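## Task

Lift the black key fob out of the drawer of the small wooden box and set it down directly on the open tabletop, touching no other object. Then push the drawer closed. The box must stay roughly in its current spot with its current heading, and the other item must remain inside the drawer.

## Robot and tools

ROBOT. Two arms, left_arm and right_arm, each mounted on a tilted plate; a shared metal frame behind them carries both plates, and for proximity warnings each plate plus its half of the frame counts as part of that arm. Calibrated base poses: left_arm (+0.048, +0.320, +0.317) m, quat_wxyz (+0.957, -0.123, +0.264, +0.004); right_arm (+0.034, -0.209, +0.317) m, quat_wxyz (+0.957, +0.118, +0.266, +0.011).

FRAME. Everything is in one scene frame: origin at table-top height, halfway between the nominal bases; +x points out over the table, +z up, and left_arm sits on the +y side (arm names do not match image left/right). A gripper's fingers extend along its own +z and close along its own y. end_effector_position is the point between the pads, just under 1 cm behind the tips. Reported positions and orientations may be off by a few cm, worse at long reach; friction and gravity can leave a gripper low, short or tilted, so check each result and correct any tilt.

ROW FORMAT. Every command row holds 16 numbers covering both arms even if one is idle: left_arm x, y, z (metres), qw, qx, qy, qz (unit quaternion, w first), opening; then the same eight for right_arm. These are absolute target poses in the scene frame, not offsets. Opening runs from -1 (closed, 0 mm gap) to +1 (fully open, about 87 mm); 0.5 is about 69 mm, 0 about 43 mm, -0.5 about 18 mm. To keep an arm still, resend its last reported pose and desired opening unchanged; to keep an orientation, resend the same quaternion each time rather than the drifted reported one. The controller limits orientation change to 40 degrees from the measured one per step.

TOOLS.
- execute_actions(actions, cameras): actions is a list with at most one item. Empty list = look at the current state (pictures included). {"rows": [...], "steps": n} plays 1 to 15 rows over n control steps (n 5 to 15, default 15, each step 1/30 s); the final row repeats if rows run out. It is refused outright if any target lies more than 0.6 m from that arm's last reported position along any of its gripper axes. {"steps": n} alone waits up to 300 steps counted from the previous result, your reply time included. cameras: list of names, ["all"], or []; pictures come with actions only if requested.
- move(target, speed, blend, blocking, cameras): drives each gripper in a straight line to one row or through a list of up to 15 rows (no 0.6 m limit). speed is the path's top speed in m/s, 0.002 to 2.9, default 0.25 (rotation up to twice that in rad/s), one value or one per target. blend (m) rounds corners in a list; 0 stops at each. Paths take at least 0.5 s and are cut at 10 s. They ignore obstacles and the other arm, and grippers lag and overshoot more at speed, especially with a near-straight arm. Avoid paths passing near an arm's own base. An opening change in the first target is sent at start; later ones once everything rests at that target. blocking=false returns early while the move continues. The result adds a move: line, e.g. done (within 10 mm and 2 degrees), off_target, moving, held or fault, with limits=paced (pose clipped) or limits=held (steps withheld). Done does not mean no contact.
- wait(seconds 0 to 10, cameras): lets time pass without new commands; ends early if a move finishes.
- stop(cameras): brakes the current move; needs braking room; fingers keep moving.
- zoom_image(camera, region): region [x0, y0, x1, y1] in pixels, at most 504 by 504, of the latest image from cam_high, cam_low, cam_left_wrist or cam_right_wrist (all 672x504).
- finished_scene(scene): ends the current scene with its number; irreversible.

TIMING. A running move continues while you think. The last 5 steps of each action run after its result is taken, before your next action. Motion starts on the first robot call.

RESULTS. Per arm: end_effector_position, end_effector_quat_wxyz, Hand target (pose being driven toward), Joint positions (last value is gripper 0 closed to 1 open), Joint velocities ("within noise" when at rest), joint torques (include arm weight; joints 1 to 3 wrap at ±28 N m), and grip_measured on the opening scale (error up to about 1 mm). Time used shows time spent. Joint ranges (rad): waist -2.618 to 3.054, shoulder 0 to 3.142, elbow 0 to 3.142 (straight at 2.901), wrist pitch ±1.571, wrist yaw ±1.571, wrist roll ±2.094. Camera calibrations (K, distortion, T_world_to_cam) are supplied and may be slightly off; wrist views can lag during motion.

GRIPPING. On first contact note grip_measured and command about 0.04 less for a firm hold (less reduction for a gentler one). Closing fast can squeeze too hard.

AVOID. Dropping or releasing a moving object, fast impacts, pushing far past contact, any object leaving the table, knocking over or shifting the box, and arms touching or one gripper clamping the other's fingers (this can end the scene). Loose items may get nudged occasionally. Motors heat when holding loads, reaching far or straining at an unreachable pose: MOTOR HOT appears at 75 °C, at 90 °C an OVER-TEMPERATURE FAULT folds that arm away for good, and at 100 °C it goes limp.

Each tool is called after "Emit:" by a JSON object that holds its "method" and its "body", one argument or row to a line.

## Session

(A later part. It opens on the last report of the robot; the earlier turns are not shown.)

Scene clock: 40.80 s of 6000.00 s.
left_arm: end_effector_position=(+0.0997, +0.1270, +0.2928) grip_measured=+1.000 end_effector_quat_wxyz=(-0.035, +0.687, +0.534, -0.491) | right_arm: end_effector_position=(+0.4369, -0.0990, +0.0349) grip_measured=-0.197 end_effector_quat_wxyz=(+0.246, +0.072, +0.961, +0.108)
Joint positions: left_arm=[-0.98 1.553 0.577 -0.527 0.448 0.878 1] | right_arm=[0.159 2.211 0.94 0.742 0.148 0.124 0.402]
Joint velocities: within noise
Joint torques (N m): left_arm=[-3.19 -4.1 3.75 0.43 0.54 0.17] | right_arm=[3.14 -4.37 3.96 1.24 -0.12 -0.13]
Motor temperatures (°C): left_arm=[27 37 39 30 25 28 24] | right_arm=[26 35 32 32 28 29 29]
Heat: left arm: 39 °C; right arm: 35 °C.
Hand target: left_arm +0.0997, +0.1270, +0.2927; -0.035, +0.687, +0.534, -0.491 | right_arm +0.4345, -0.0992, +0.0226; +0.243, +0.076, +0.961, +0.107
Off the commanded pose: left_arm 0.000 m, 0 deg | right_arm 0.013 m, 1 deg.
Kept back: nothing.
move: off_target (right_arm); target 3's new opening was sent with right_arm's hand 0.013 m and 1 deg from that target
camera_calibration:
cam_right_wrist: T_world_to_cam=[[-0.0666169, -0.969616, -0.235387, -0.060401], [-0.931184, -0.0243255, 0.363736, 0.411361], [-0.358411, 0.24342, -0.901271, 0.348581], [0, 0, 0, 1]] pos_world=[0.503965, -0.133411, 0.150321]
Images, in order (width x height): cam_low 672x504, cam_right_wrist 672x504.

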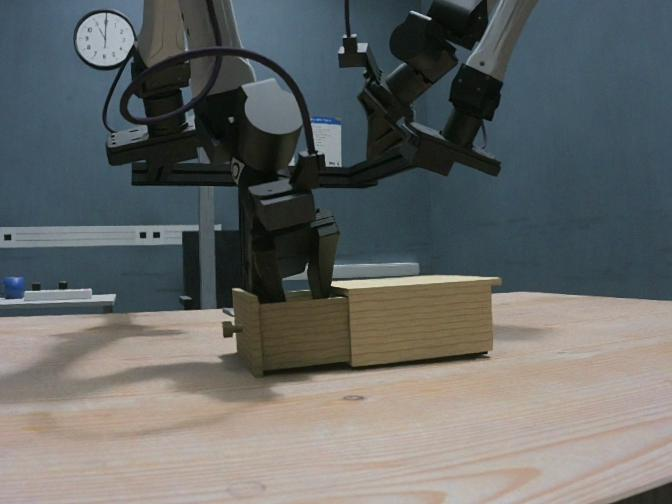

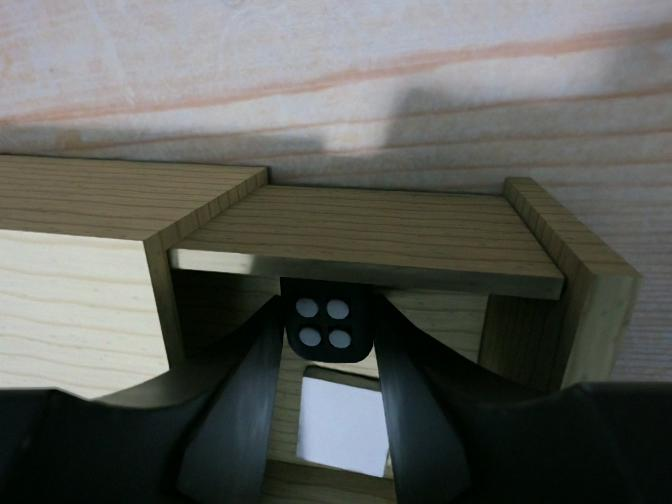

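Emit:
{"method": "move", "body": {
  "target": [
    [0.0997, 0.127, 0.2928, -0.035, 0.687, 0.534, -0.491, 1.0, 0.436, -0.1, 0.13, 0.2435, 0.0765, 0.961, 0.1065, -0.3],
    [0.0997, 0.127, 0.2928, -0.035, 0.687, 0.534, -0.491, 1.0, 0.43, -0.285, 0.08, 0.2417, 0.0423, 0.9694, -0.0106, -0.3]
  ],
  "speed": [0.15, 0.22],
  "blend": [0.02, 0]
}}

Emit:
{"method": "zoom_image", "body": {
  "camera": "cam_right_wrist",
  "region": [180, 180, 480, 405]
}}

Emit:
{"method": "zoom_image", "body": {
  "camera": "cam_low",
  "region": [50, 180, 350, 400]
}}

Emit:
{"method": "zoom_image", "body": {
  "camera": "cam_high",
  "region": [270, 270, 400, 370]
}}

Scene clock: 43.50 s of 6000.00 s.
left_arm: end_effector_position=(+0.0997, +0.1270, +0.2928) grip_measured=+1.000 end_effector_quat_wxyz=(-0.035, +0.687, +0.534, -0.491) | right_arm: end_effector_position=(+0.4232, -0.2841, +0.0818) grip_measured=-0.300 end_effector_quat_wxyz=(+0.231, +0.047, +0.972, -0.012)
Joint positions: left_arm=[-0.98 1.553 0.577 -0.527 0.448 0.878 1] | right_arm=[-0.206 1.857 0.792 0.538 0.057 -0.167 0.35]
Joint velocities: within noise
Joint torques (N m): left_arm=[-3.23 -4.1 3.78 0.43 0.53 0.17] | right_arm=[1.1 -6.61 3.73 1.2 -0.13 -0.21]
Motor temperatures (°C): left_arm=[27 37 39 30 25 28 24] | right_arm=[26 35 32 32 28 29 29]
Heat: left arm: 39 °C; right arm: 35 °C.
Hand target: left_arm +0.0997, +0.1270, +0.2927; -0.035, +0.687, +0.534, -0.491 | right_arm +0.4299, -0.2850, +0.0802; +0.242, +0.042, +0.969, -0.011
Off the commanded pose: left_arm 0.000 m, 0 deg | right_arm 0.007 m, 1 deg.
Kept back: nothing.
move: done
camera_calibration:
cam_right_wrist: T_world_to_cam=[[-0.0776783, -0.99693, 0.00978495, -0.25291], [-0.913357, 0.0750942, 0.400174, 0.394786], [-0.39968, 0.0221477, -0.916387, 0.386809], [0, 0, 0, 1]] pos_world=[0.495535, -0.290346, 0.198958]

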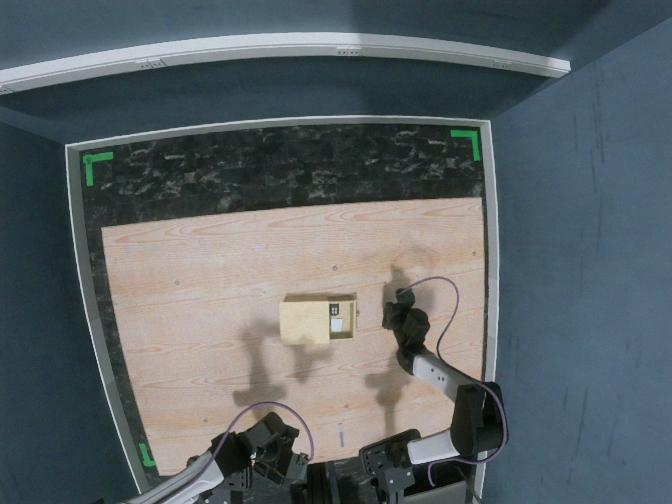

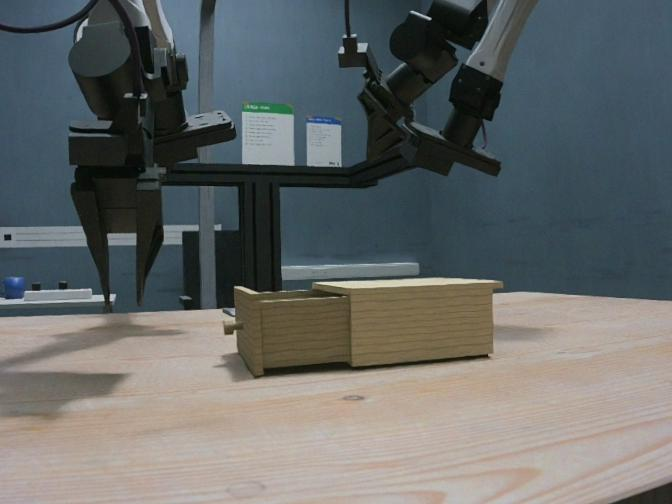

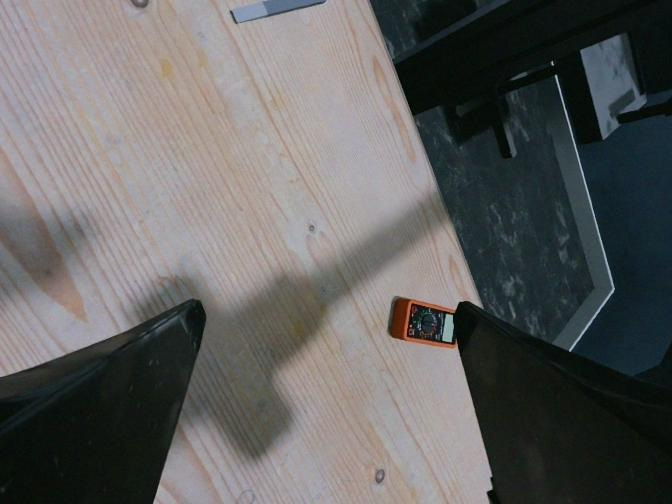

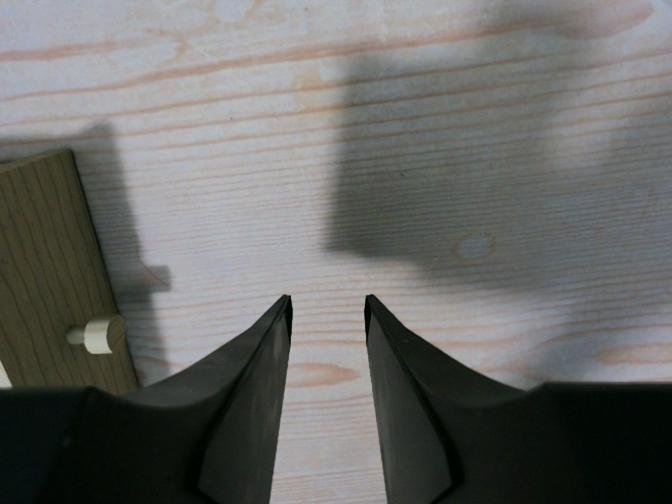

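Scaled by 1.680 from the camera's 672x504 image, which has a finer 960x720 frame.

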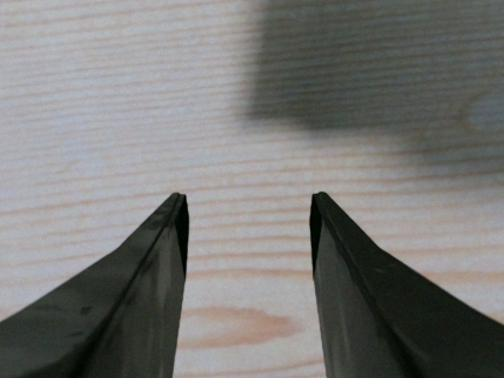

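Scaled by 1.680 from the camera's 672x504 image, which has a finer 960x720 frame.

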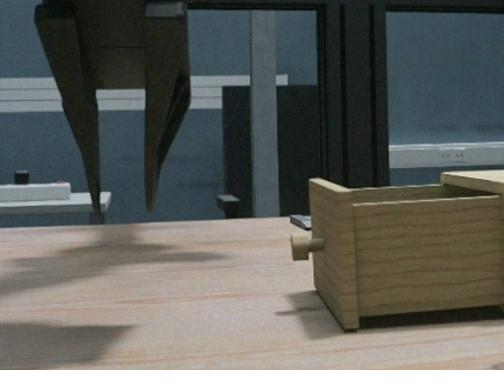

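Scaled by 3.877 from the camera's 672x504 image, which has a finer 960x720 frame.

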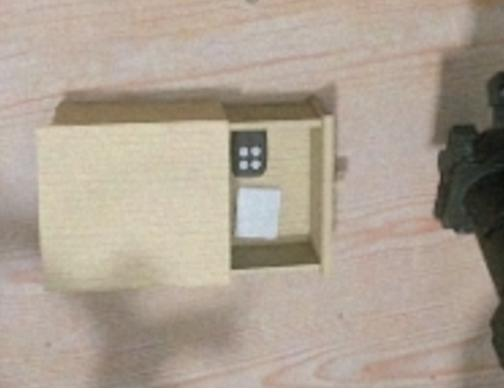

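Emit:
{"method": "move", "body": {
  "target": [
    [0.0997, 0.127, 0.2928, -0.035, 0.687, 0.534, -0.491, 1.0, 0.437, -0.11, 0.115, 0.2435, 0.0765, 0.961, 0.1065, -0.03],
    [0.0997, 0.127, 0.2928, -0.035, 0.687, 0.534, -0.491, 1.0, 0.437, -0.099, 0.055, 0.2435, 0.0765, 0.961, 0.1065, -0.03]
  ],
  "speed": [0.3, 0.12],
  "blend": [0.02, 0],
  "cameras": ["cam_right_wrist"]
}}

Emit:
{"method": "zoom_image", "body": {
  "camera": "cam_right_wrist",
  "region": [130, 130, 530, 430]
}}

Scene clock: 46.97 s of 6000.00 s.
left_arm: end_effector_position=(+0.0997, +0.1270, +0.2928) grip_measured=+1.000 end_effector_quat_wxyz=(-0.035, +0.687, +0.534, -0.491) | right_arm: end_effector_position=(+0.4314, -0.0951, +0.0591) grip_measured=-0.030 end_effector_quat_wxyz=(+0.235, +0.066, +0.963, +0.111)
Joint positions: left_arm=[-0.98 1.553 0.577 -0.527 0.448 0.878 1] | right_arm=[0.188 2.113 0.89 0.669 0.164 0.134 0.485]
Joint velocities: within noise
Joint torques (N m): left_arm=[-3.22 -4.08 3.78 0.43 0.53 0.18] | right_arm=[2.97 -6.49 3.15 1.22 -0.05 -0.07]
Motor temperatures (°C): left_arm=[27 37 39 30 25 28 24] | right_arm=[26 35 32 32 28 29 29]
Heat: left arm: 39 °C; right arm: 35 °C.
Hand target: left_arm +0.0997, +0.1270, +0.2927; -0.035, +0.687, +0.534, -0.491 | right_arm +0.4369, -0.0991, +0.0552; +0.243, +0.076, +0.961, +0.106
Off the commanded pose: left_arm 0.000 m, 0 deg | right_arm 0.008 m, 2 deg.
Kept back: nothing.
move: done
camera_calibration:
cam_right_wrist: T_world_to_cam=[[-0.0562601, -0.969733, -0.237599, -0.0557102], [-0.923325, -0.0400112, 0.381931, 0.391663], [-0.379877, 0.240869, -0.893127, 0.376107], [0, 0, 0, 1]] pos_world=[0.501372, -0.128945, 0.173086]
Images, in order (width x height): cam_right_wrist 672x504.

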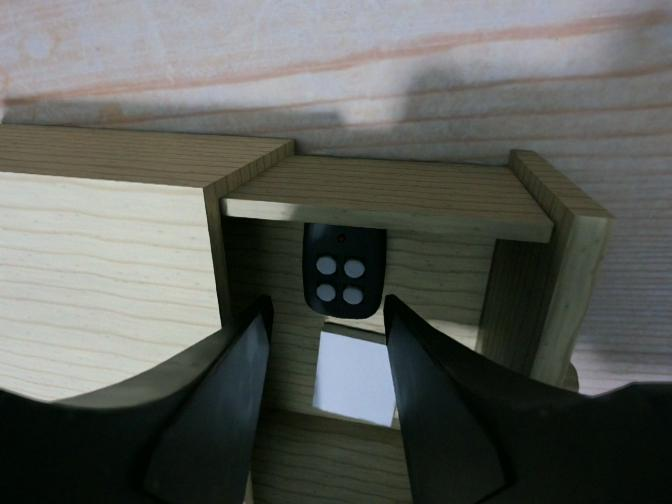

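Scaled by 1.260 from the camera's 672x504 image, which has a finer 960x720 frame.

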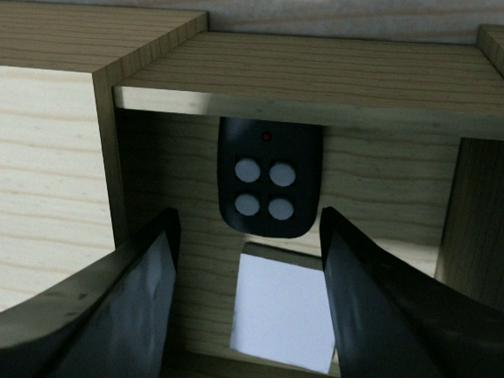

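Emit:
{"method": "move", "body": {
  "target": [
    [0.0997, 0.127, 0.2928, -0.035, 0.687, 0.534, -0.491, 1.0, 0.44, -0.0985, 0.024, 0.2435, 0.0765, 0.961, 0.1065, 0.0],
    [0.0997, 0.127, 0.2928, -0.035, 0.687, 0.534, -0.491, 1.0, 0.44, -0.0985, 0.024, 0.2435, 0.0765, 0.961, 0.1065, -0.28],
    [0.0997, 0.127, 0.2928, -0.035, 0.687, 0.534, -0.491, 1.0, 0.44, -0.111, 0.026, 0.2421, 0.0444, 0.9693, -0.0021, -0.28],
    [0.0997, 0.127, 0.2928, -0.035, 0.687, 0.534, -0.491, 1.0, 0.44, -0.111, 0.026, 0.2421, 0.0444, 0.9693, -0.0021, 0.0],
    [0.0997, 0.127, 0.2928, -0.035, 0.687, 0.534, -0.491, 1.0, 0.44, -0.111, 0.021, 0.2421, 0.0444, 0.9693, -0.0021, 0.0],
    [0.0997, 0.127, 0.2928, -0.035, 0.687, 0.534, -0.491, 1.0, 0.44, -0.111, 0.021, 0.2421, 0.0444, 0.9693, -0.0021, -0.33]
  ],
  "speed": [0.05, 0.1, 0.12, 0.1, 0.05, 0.1],
  "cameras": ["cam_low", "cam_right_wrist"]
}}

Emit:
{"method": "zoom_image", "body": {
  "camera": "cam_right_wrist",
  "region": [130, 130, 530, 430]
}}

Emit:
{"method": "zoom_image", "body": {
  "camera": "cam_low",
  "region": [215, 180, 415, 380]
}}

Scene clock: 53.17 s of 6000.00 s.
left_arm: end_effector_position=(+0.0997, +0.1270, +0.2928) grip_measured=+1.000 end_effector_quat_wxyz=(-0.035, +0.687, +0.534, -0.491) | right_arm: end_effector_position=(+0.4418, -0.1127, +0.0327) grip_measured=-0.185 end_effector_quat_wxyz=(+0.244, +0.043, +0.969, +0.000)
Joint positions: left_arm=[-0.98 1.553 0.577 -0.527 0.448 0.878 1] | right_arm=[0.221 2.23 1.001 0.674 0.398 0.052 0.408]
Joint velocities: within noise
Joint torques (N m): left_arm=[-3.22 -4.07 3.77 0.43 0.53 0.19] | right_arm=[3.99 -4.72 4.36 1.16 0.03 -0.13]
Motor temperatures (°C): left_arm=[27 37 39 30 25 27 23] | right_arm=[26 35 32 32 28 29 29]
Heat: left arm: 39 °C; right arm: 35 °C.
Hand target: left_arm +0.0997, +0.1270, +0.2927; -0.035, +0.687, +0.534, -0.491 | right_arm +0.4394, -0.1112, +0.0215; +0.242, +0.044, +0.969, -0.002
Off the commanded pose: left_arm 0.000 m, 0 deg | right_arm 0.012 m, 0 deg.
Kept back: nothing.
move: off_target (right_arm); target 2's new opening was sent with right_arm's hand 0.014 m and 1 deg from that target; target 4's new opening was sent with right_arm's hand 0.013 m and 4 deg from that target; target 6's new opening was sent with right_arm's hand 0.013 m and 1 deg from that target
camera_calibration:
cam_right_wrist: T_world_to_cam=[[-0.0649975, -0.997811, -0.0122187, -0.0850801], [-0.924702, 0.0556235, 0.376606, 0.42218], [-0.375102, 0.0357771, -0.926293, 0.336554], [0, 0, 0, 1]] pos_world=[0.511102, -0.120418, 0.151712]
Images, in order (width x height): cam_low 672x504, cam_right_wrist 672x504.

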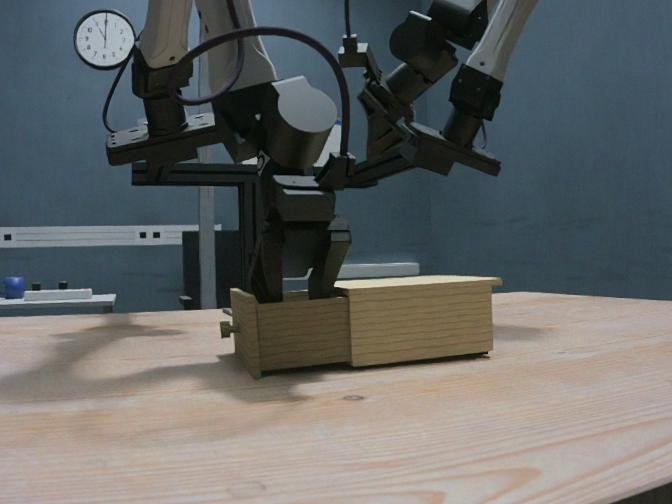

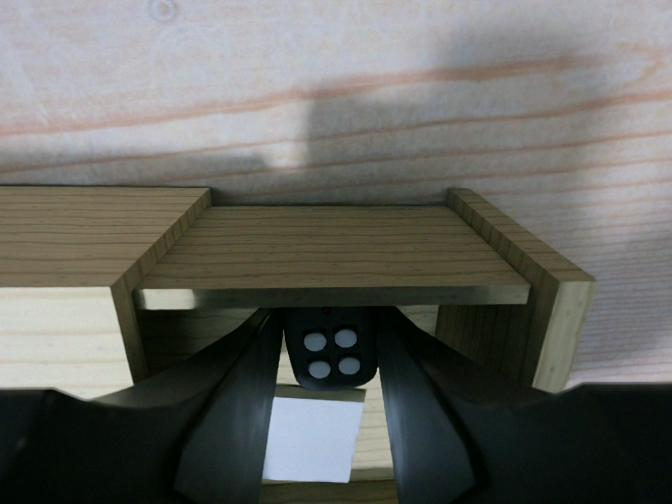

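Scaled by 1.260 from the camera's 672x504 image, which has a finer 960x720 frame.

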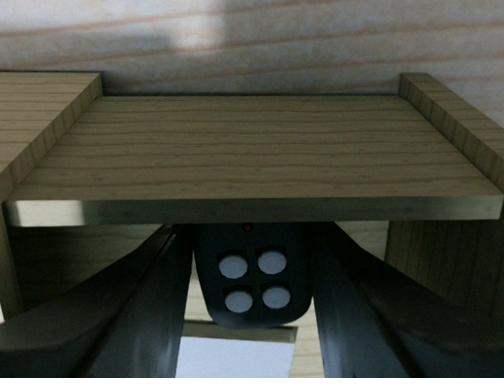

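Scaled by 2.520 from the camera's 672x504 image, which has a finer 960x720 frame.

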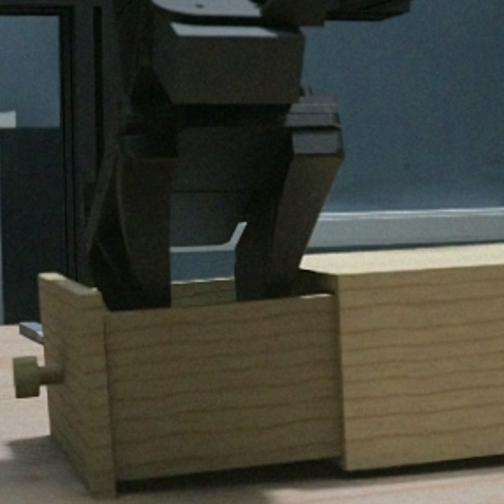

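Emit:
{"method": "move", "body": {
  "target": [0.0997, 0.127, 0.2928, -0.035, 0.687, 0.534, -0.491, 1.0, 0.438, -0.115, 0.125, 0.2421, 0.0444, 0.9693, -0.0021, -0.33],
  "speed": 0.12,
  "cameras": ["cam_low", "cam_right_wrist"]
}}

Scene clock: 54.87 s of 6000.00 s.
left_arm: end_effector_position=(+0.0997, +0.1270, +0.2928) grip_measured=+1.000 end_effector_quat_wxyz=(-0.035, +0.687, +0.534, -0.491) | right_arm: end_effector_position=(+0.4303, -0.1158, +0.1117) grip_measured=-0.185 end_effector_quat_wxyz=(+0.227, +0.036, +0.973, -0.004)
Joint positions: left_arm=[-0.98 1.553 0.577 -0.527 0.448 0.878 1] | right_arm=[0.297 1.914 0.864 0.439 0.462 0.096 0.408]
Joint velocities: within noise
Joint torques (N m): left_arm=[-3.25 -4.07 3.79 0.43 0.53 0.17] | right_arm=[5.34 -10.58 2.54 0.87 0.13 -0.04]
Motor temperatures (°C): left_arm=[27 37 39 30 25 27 23] | right_arm=[26 35 32 32 28 29 29]
Heat: left arm: 39 °C; right arm: 35 °C.
Hand target: left_arm +0.0997, +0.1270, +0.2927; -0.035, +0.687, +0.534, -0.491 | right_arm +0.4379, -0.1149, +0.1245; +0.242, +0.044, +0.969, -0.002
Off the commanded pose: left_arm 0.000 m, 0 deg | right_arm 0.015 m, 2 deg.
Kept back: nothing.
move: off_target (right_arm)
camera_calibration:
cam_right_wrist: T_world_to_cam=[[-0.051519, -0.998671, -0.00170549, -0.0950867], [-0.91209, 0.0463569, 0.40736, 0.372029], [-0.40674, 0.0225424, -0.913266, 0.416101], [0, 0, 0, 1]] pos_world=[0.50367, -0.121586, 0.228299]
Images, in order (width x height): cam_low 672x504, cam_right_wrist 672x504.

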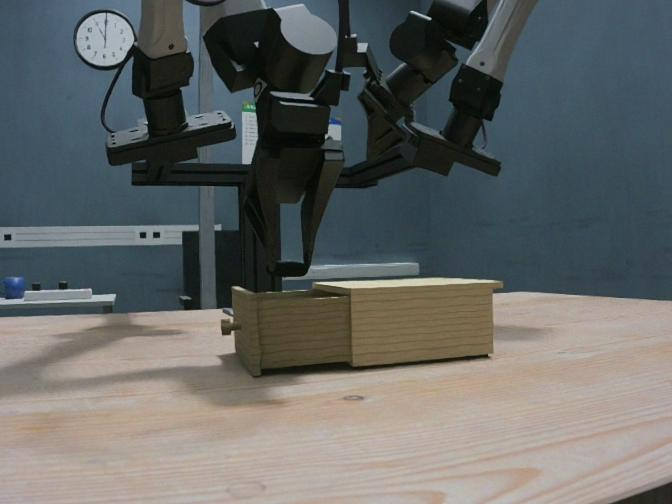

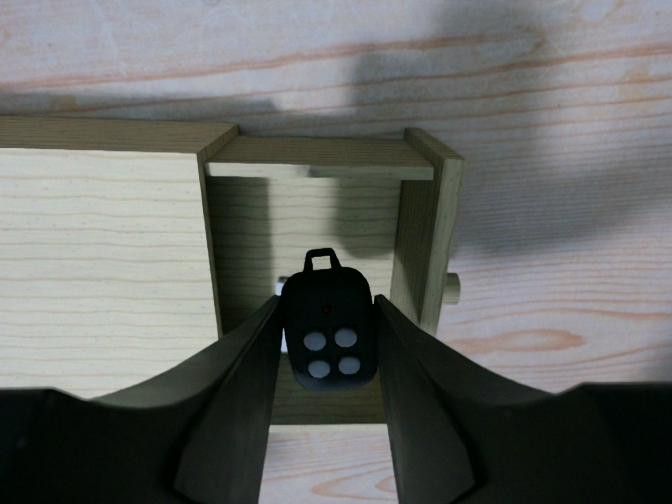

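Emit:
{"method": "move", "body": {
  "target": [
    [0.0997, 0.127, 0.2928, -0.035, 0.687, 0.534, -0.491, 1.0, 0.437, -0.287, 0.095, 0.2421, 0.0444, 0.9693, -0.0021, -0.33],
    [0.0997, 0.127, 0.2928, -0.035, 0.687, 0.534, -0.491, 1.0, 0.437, -0.287, 0.027, 0.2421, 0.0444, 0.9693, -0.0021, -0.33],
    [0.0997, 0.127, 0.2928, -0.035, 0.687, 0.534, -0.491, 1.0, 0.437, -0.287, 0.027, 0.2421, 0.0444, 0.9693, -0.0021, 0.1],
    [0.0997, 0.127, 0.2928, -0.035, 0.687, 0.534, -0.491, 1.0, 0.437, -0.287, 0.09, 0.2421, 0.0444, 0.9693, -0.0021, 0.1],
    [0.0997, 0.127, 0.2928, -0.035, 0.687, 0.534, -0.491, 1.0, 0.41, -0.225, 0.1, 0.2421, 0.0444, 0.9693, -0.0021, 0.1],
    [0.0997, 0.127, 0.2928, -0.035, 0.687, 0.534, -0.491, 1.0, 0.41, -0.22, 0.1, 0.2421, 0.0444, 0.9693, -0.0021, -1.0]
  ],
  "speed": [0.22, 0.08, 0.1, 0.15, 0.2, 0.2],
  "blend": [0.015, 0, 0, 0.02, 0, 0]
}}

Emit:
{"method": "zoom_image", "body": {
  "camera": "cam_high",
  "region": [270, 270, 420, 370]
}}

Emit:
{"method": "zoom_image", "body": {
  "camera": "cam_low",
  "region": [0, 200, 504, 420]
}}

Scene clock: 60.17 s of 6000.00 s.
left_arm: end_effector_position=(+0.0997, +0.1270, +0.2928) grip_measured=+1.000 end_effector_quat_wxyz=(-0.035, +0.687, +0.534, -0.491) | right_arm: end_effector_position=(+0.3920, -0.2177, +0.0862) grip_measured=-0.973 end_effector_quat_wxyz=(+0.212, +0.035, +0.977, +0.002)
Joint positions: left_arm=[-0.98 1.553 0.577 -0.527 0.448 0.878 1] | right_arm=[-0.026 1.851 0.673 0.593 0.185 -0.083 0.013]
Joint velocities: within noise
Joint torques (N m): left_arm=[-3.21 -4.08 3.74 0.42 0.53 0.18] | right_arm=[3.02 -10.17 1.88 1.16 0.06 -0.06]
Motor temperatures (°C): left_arm=[27 37 39 30 25 27 23] | right_arm=[26 36 31 32 28 29 29]
Heat: left arm: 39 °C; right arm: 36 °C.
Hand target: left_arm +0.0997, +0.1270, +0.2927; -0.035, +0.687, +0.534, -0.491 | right_arm +0.4098, -0.2199, +0.0997; +0.242, +0.045, +0.969, -0.002
Off the commanded pose: left_arm 0.000 m, 0 deg | right_arm 0.023 m, 4 deg.
Kept back: nothing.
move: off_target (right_arm); target 6's new opening was sent with right_arm's hand 0.023 m and 4 deg from that target
camera_calibration:
cam_right_wrist: T_world_to_cam=[[-0.0478788, -0.998786, -0.0115676, -0.19941], [-0.898729, 0.0380229, 0.436852, 0.342676], [-0.435882, 0.0313121, -0.899459, 0.391704], [0, 0, 0, 1]] pos_world=[0.469163, -0.224462, 0.200316]

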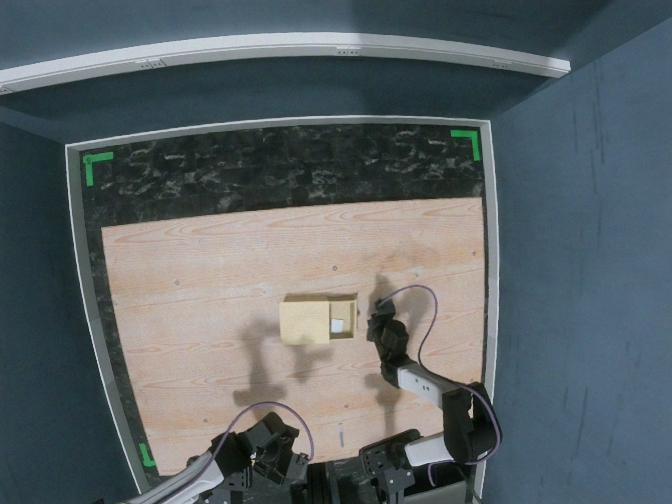

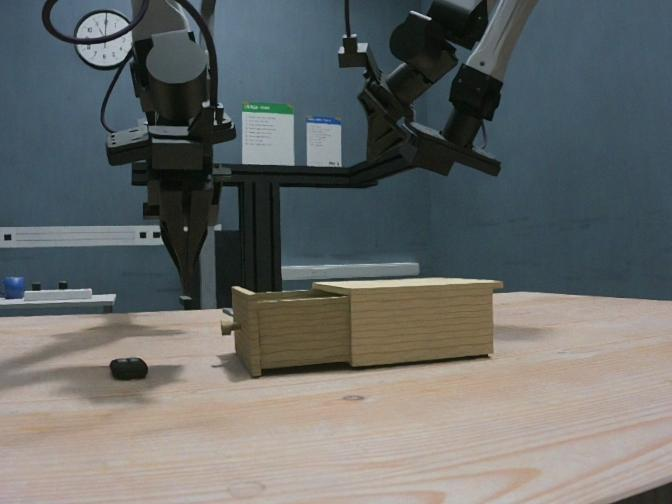

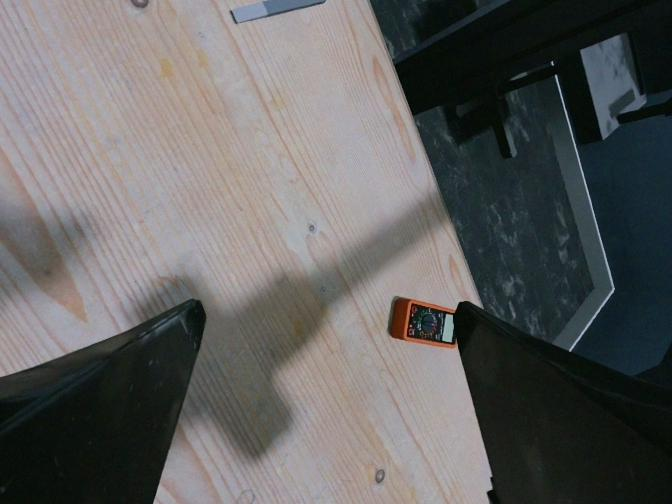

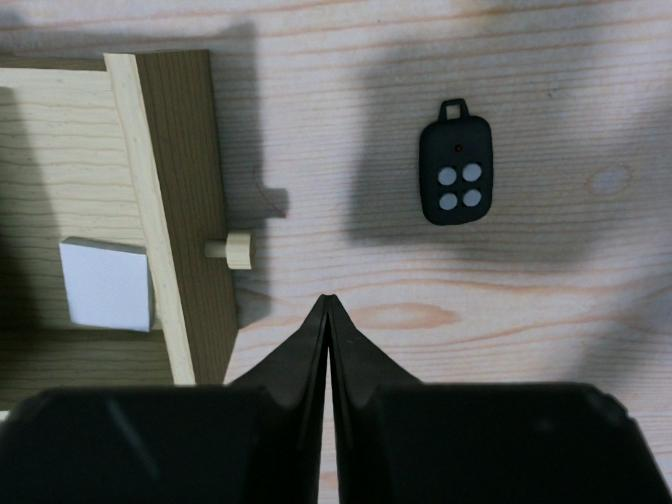

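Scaled by 3.360 from the camera's 672x504 image, which has a finer 960x720 frame.

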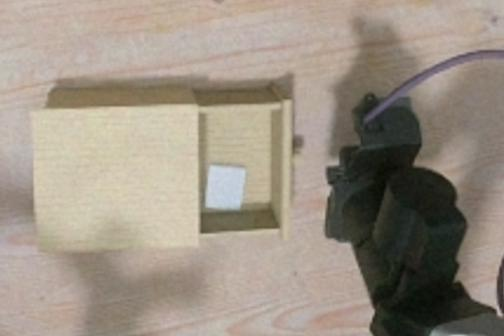

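Scaled by 1.000.

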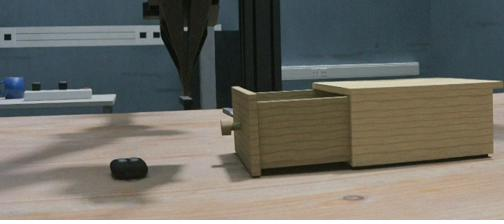

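Emit:
{"method": "move", "body": {
  "target": [
    [0.0997, 0.127, 0.2928, -0.035, 0.687, 0.534, -0.491, 1.0, 0.41, -0.217, 0.046, 0.2421, 0.0444, 0.9693, -0.0021, -1.0],
    [0.0997, 0.127, 0.2928, -0.035, 0.687, 0.534, -0.491, 1.0, 0.41, -0.145, 0.046, 0.2421, 0.0444, 0.9693, -0.0021, -1.0]
  ],
  "speed": [0.12, 0.08],
  "blend": [0.005, 0]
}}

Emit:
{"method": "zoom_image", "body": {
  "camera": "cam_high",
  "region": [270, 270, 420, 370]
}}

Emit:
{"method": "zoom_image", "body": {
  "camera": "cam_low",
  "region": [50, 180, 504, 400]
}}

Scene clock: 62.80 s of 6000.00 s.
left_arm: end_effector_position=(+0.0997, +0.1270, +0.2928) grip_measured=+1.000 end_effector_quat_wxyz=(-0.035, +0.687, +0.534, -0.491) | right_arm: end_effector_position=(+0.4072, -0.1690, +0.0490) grip_measured=-0.974 end_effector_quat_wxyz=(+0.236, +0.044, +0.970, -0.038)
Joint positions: left_arm=[-0.98 1.553 0.577 -0.527 0.448 0.878 1] | right_arm=[0.134 2.108 0.793 0.765 0.398 -0.01 0.013]
Joint velocities: within noise
Joint torques (N m): left_arm=[-3.18 -4.04 3.75 0.42 0.53 0.18] | right_arm=[6.24 -5.56 2.56 1.14 -0.5 0.17]
Motor temperatures (°C): left_arm=[27 37 39 30 25 27 23] | right_arm=[26 36 31 32 28 29 29]
Heat: left arm: 39 °C; right arm: 36 °C.
Hand target: left_arm +0.0997, +0.1270, +0.2927; -0.035, +0.687, +0.534, -0.491 | right_arm +0.4093, -0.1455, +0.0472; +0.241, +0.044, +0.969, -0.002
Off the commanded pose: left_arm 0.000 m, 0 deg | right_arm 0.024 m, 4 deg.
Kept back: nothing.
move: off_target (right_arm)
camera_calibration:
cam_right_wrist: T_world_to_cam=[[-0.08392, -0.994555, 0.0617949, -0.138636], [-0.916097, 0.101403, 0.387923, 0.390832], [-0.392077, -0.0240556, -0.919618, 0.337092], [0, 0, 0, 1]] pos_world=[0.478572, -0.169403, 0.16695]

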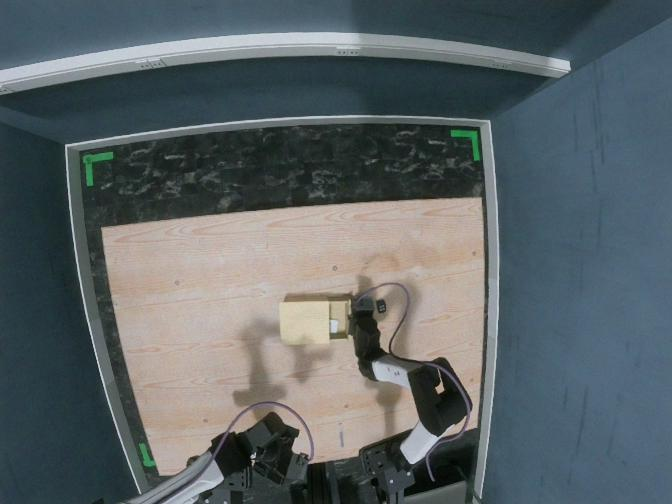

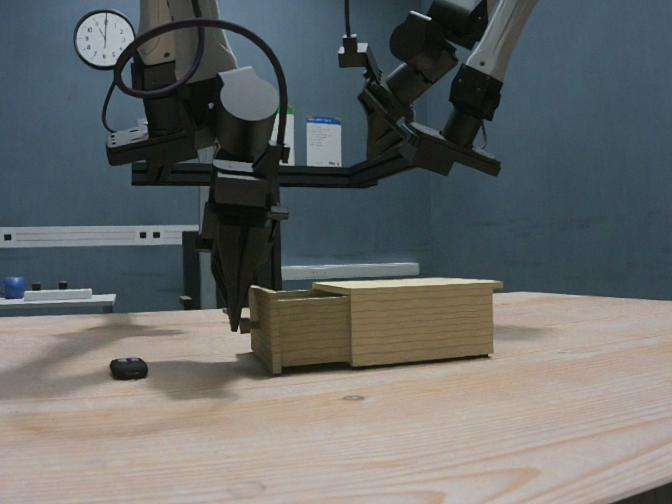

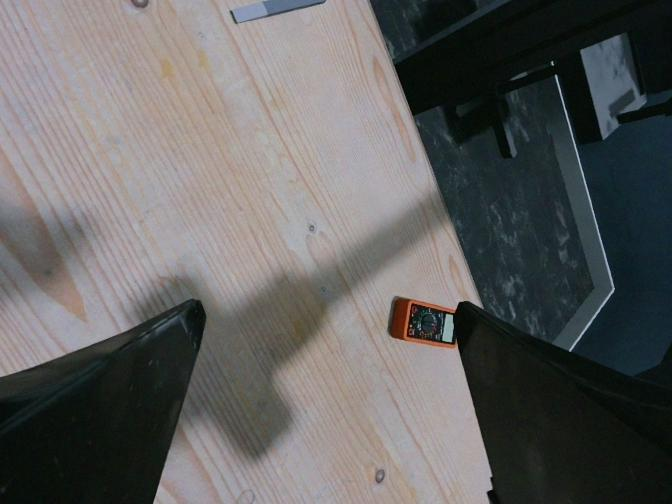

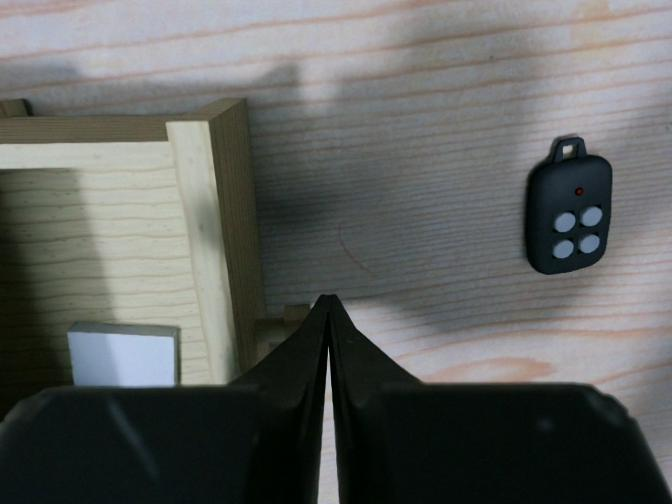

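Scaled by 3.360 from the camera's 672x504 image, which has a finer 960x720 frame.

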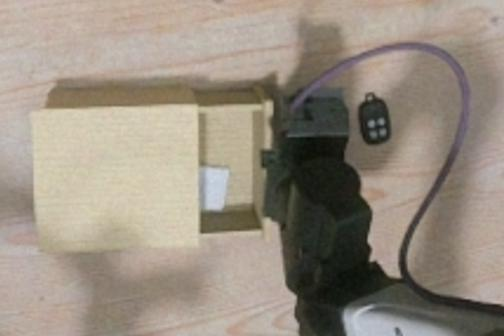

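Scaled by 1.110 from the camera's 672x504 image, which has a finer 960x720 frame.

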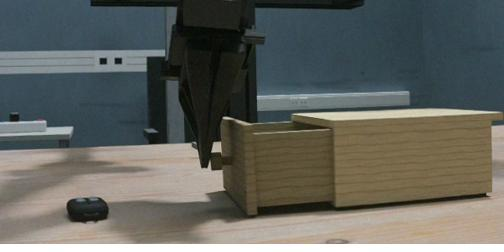

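Emit:
{"method": "move", "body": {
  "target": [0.0997, 0.127, 0.2928, -0.035, 0.687, 0.534, -0.491, 1.0, 0.408, -0.076, 0.045, 0.2421, 0.0444, 0.9693, -0.0021, -1.0],
  "speed": 0.08
}}

Emit:
{"method": "zoom_image", "body": {
  "camera": "cam_high",
  "region": [270, 270, 420, 370]
}}

Emit:
{"method": "zoom_image", "body": {
  "camera": "cam_low",
  "region": [200, 240, 504, 400]
}}

Scene clock: 64.40 s of 6000.00 s.
left_arm: end_effector_position=(+0.0997, +0.1270, +0.2928) grip_measured=+1.000 end_effector_quat_wxyz=(-0.035, +0.687, +0.534, -0.491) | right_arm: end_effector_position=(+0.4097, -0.1157, +0.0504) grip_measured=-0.974 end_effector_quat_wxyz=(+0.243, +0.049, +0.966, -0.066)
Joint positions: left_arm=[-0.98 1.553 0.577 -0.527 0.448 0.878 1] | right_arm=[0.303 2.195 0.886 0.727 0.598 0.084 0.013]
Joint velocities: within noise
Joint torques (N m): left_arm=[-3.22 -4.07 3.74 0.43 0.54 0.17] | right_arm=[8.53 -5.5 3.33 0.94 -0.86 0.3]
Motor temperatures (°C): left_arm=[27 37 39 30 25 27 23] | right_arm=[26 36 31 32 28 29 29]
Heat: left arm: 39 °C; right arm: 36 °C.
Hand target: left_arm +0.0997, +0.1270, +0.2927; -0.035, +0.687, +0.534, -0.491 | right_arm +0.4059, -0.0775, +0.0481; +0.241, +0.044, +0.970, -0.003
Off the commanded pose: left_arm 0.000 m, 0 deg | right_arm 0.040 m, 7 deg.
Kept back: nothing.
move: off_target (right_arm)
camera_calibration:
cam_right_wrist: T_world_to_cam=[[-0.108908, -0.987675, 0.112414, -0.077133], [-0.918204, 0.143278, 0.369288, 0.393835], [-0.380843, -0.0630011, -0.922491, 0.331715], [0, 0, 0, 1]] pos_world=[0.479552, -0.111712, 0.169236]

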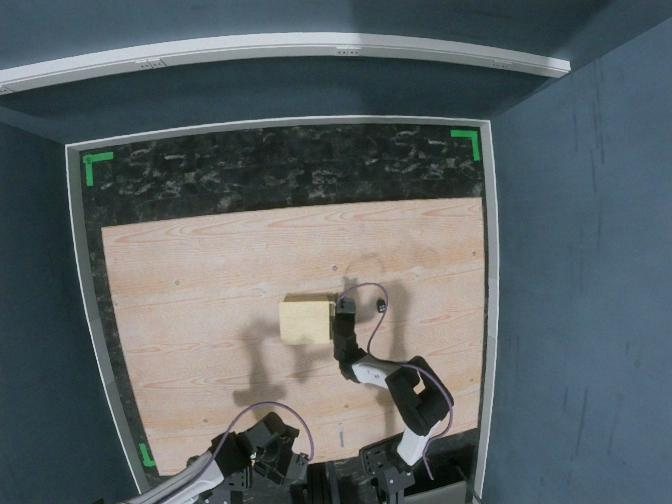

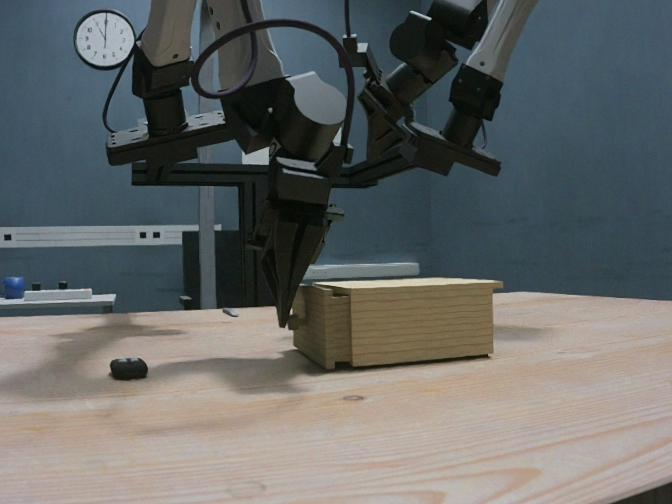

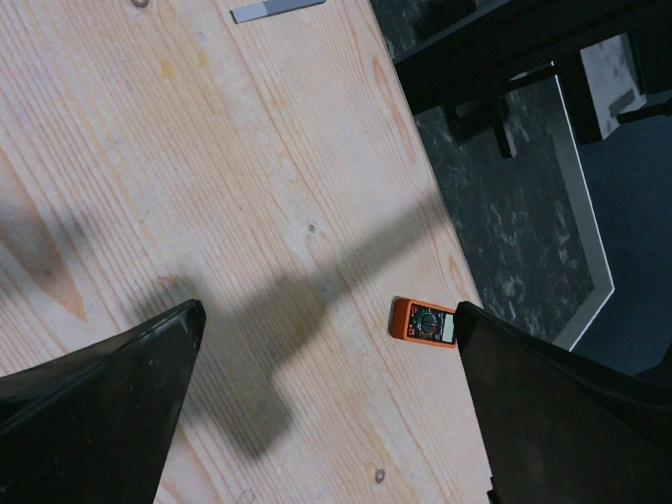

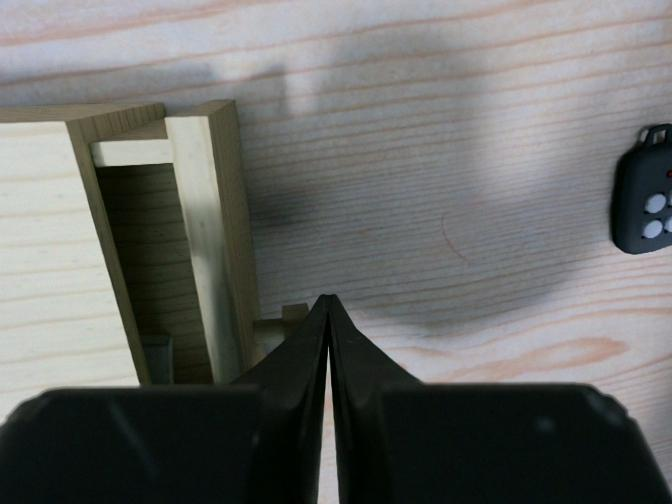

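Scaled by 3.360 from the camera's 672x504 image, which has a finer 960x720 frame.

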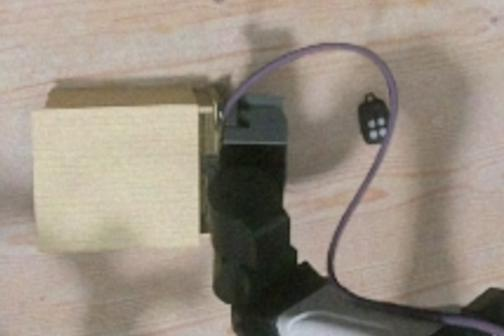

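Scaled by 1.658 from the camera's 672x504 image, which has a finer 960x720 frame.

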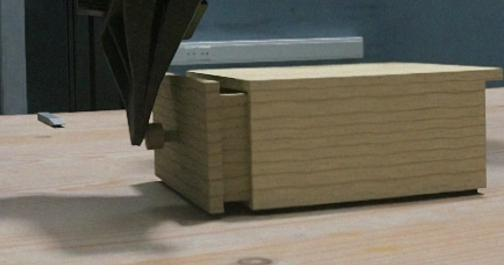

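Emit:
{"method": "move", "body": {
  "target": [0.0997, 0.127, 0.2928, -0.035, 0.687, 0.534, -0.491, 1.0, 0.404, -0.048, 0.045, 0.2421, 0.0444, 0.9693, -0.0021, -1.0],
  "speed": 0.07
}}

Emit:
{"method": "zoom_image", "body": {
  "camera": "cam_high",
  "region": [270, 270, 420, 370]
}}

Emit:
{"method": "zoom_image", "body": {
  "camera": "cam_low",
  "region": [200, 240, 504, 400]
}}

Emit:
{"method": "zoom_image", "body": {
  "camera": "cam_right_wrist",
  "region": [0, 60, 400, 400]
}}

Scene clock: 65.60 s of 6000.00 s.
left_arm: end_effector_position=(+0.0997, +0.1270, +0.2928) grip_measured=+1.000 end_effector_quat_wxyz=(-0.035, +0.687, +0.534, -0.491) | right_arm: end_effector_position=(+0.4050, -0.0986, +0.0506) grip_measured=-0.974 end_effector_quat_wxyz=(+0.241, +0.051, +0.966, -0.084)
Joint positions: left_arm=[-0.98 1.553 0.577 -0.527 0.448 0.878 1] | right_arm=[0.363 2.23 0.924 0.69 0.683 0.126 0.013]
Joint velocities: within noise
Joint torques (N m): left_arm=[-3.18 -4.07 3.77 0.44 0.53 0.17] | right_arm=[9.99 -5.41 3.54 0.96 -1.03 0.47]
Motor temperatures (°C): left_arm=[27 37 39 30 25 27 23] | right_arm=[26 36 31 32 28 29 29]
Heat: left arm: 39 °C; right arm: 36 °C.
Hand target: left_arm +0.0997, +0.1270, +0.2927; -0.035, +0.687, +0.534, -0.491 | right_arm +0.4008, -0.0504, +0.0498; +0.240, +0.044, +0.970, -0.004
Off the commanded pose: left_arm 0.000 m, 0 deg | right_arm 0.051 m, 9 deg.
Kept back: nothing.
move: off_target (right_arm)
camera_calibration:
cam_right_wrist: T_world_to_cam=[[-0.120968, -0.981817, 0.146293, -0.0569858], [-0.913968, 0.167669, 0.369526, 0.387689], [-0.387336, -0.0890064, -0.917632, 0.330996], [0, 0, 0, 1]] pos_world=[0.475649, -0.0914922, 0.168808]

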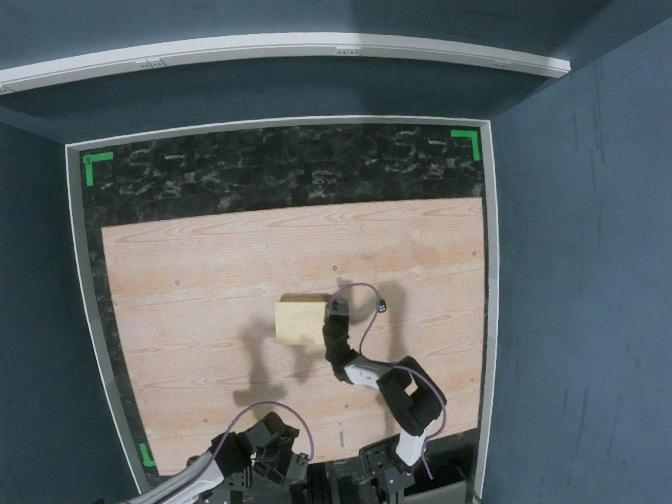

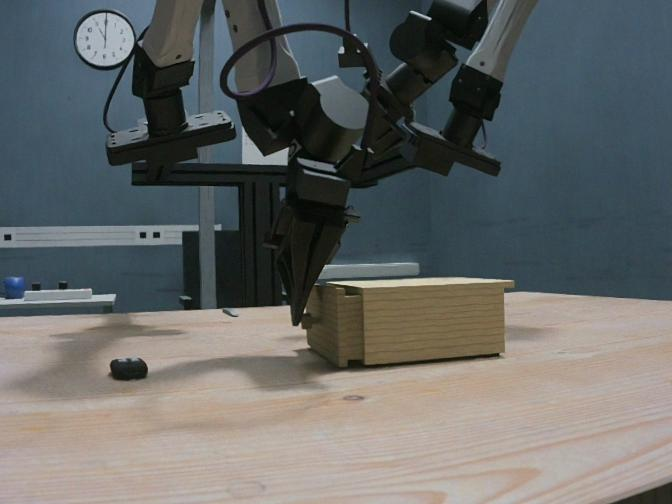

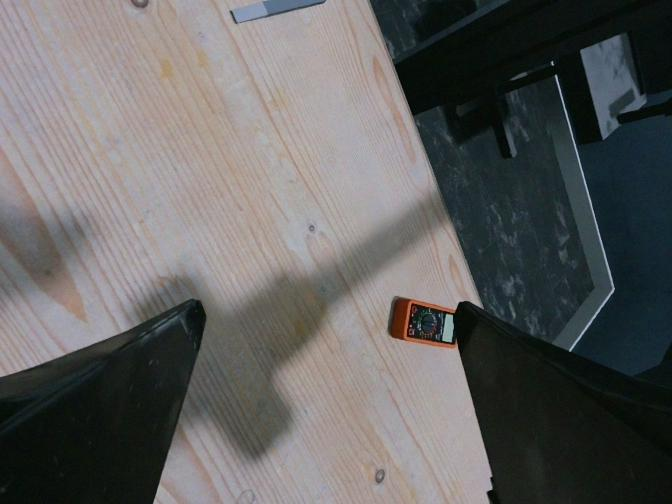

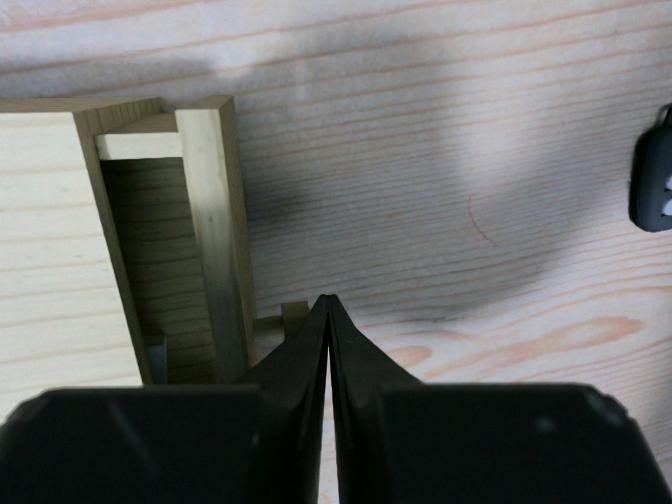

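Scaled by 3.360 from the camera's 672x504 image, which has a finer 960x720 frame.

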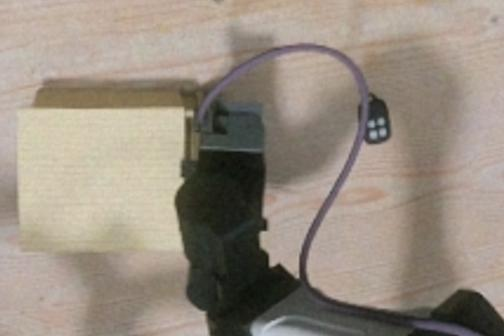

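Scaled by 1.658 from the camera's 672x504 image, which has a finer 960x720 frame.

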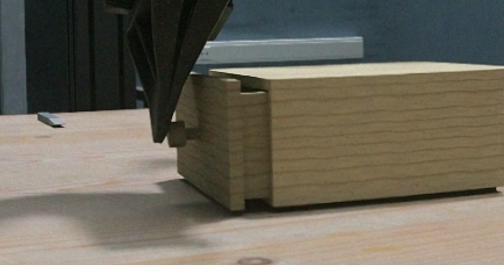

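Scaled by 1.260 from the camera's 672x504 image, which has a finer 960x720 frame.

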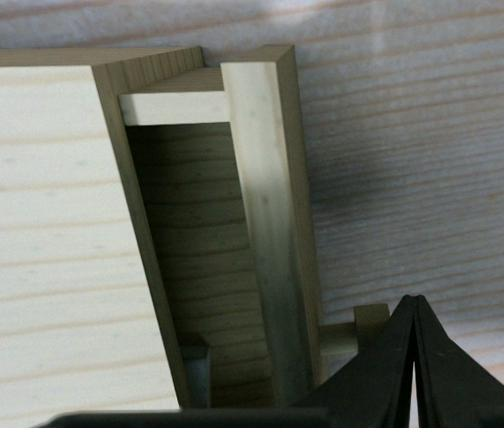

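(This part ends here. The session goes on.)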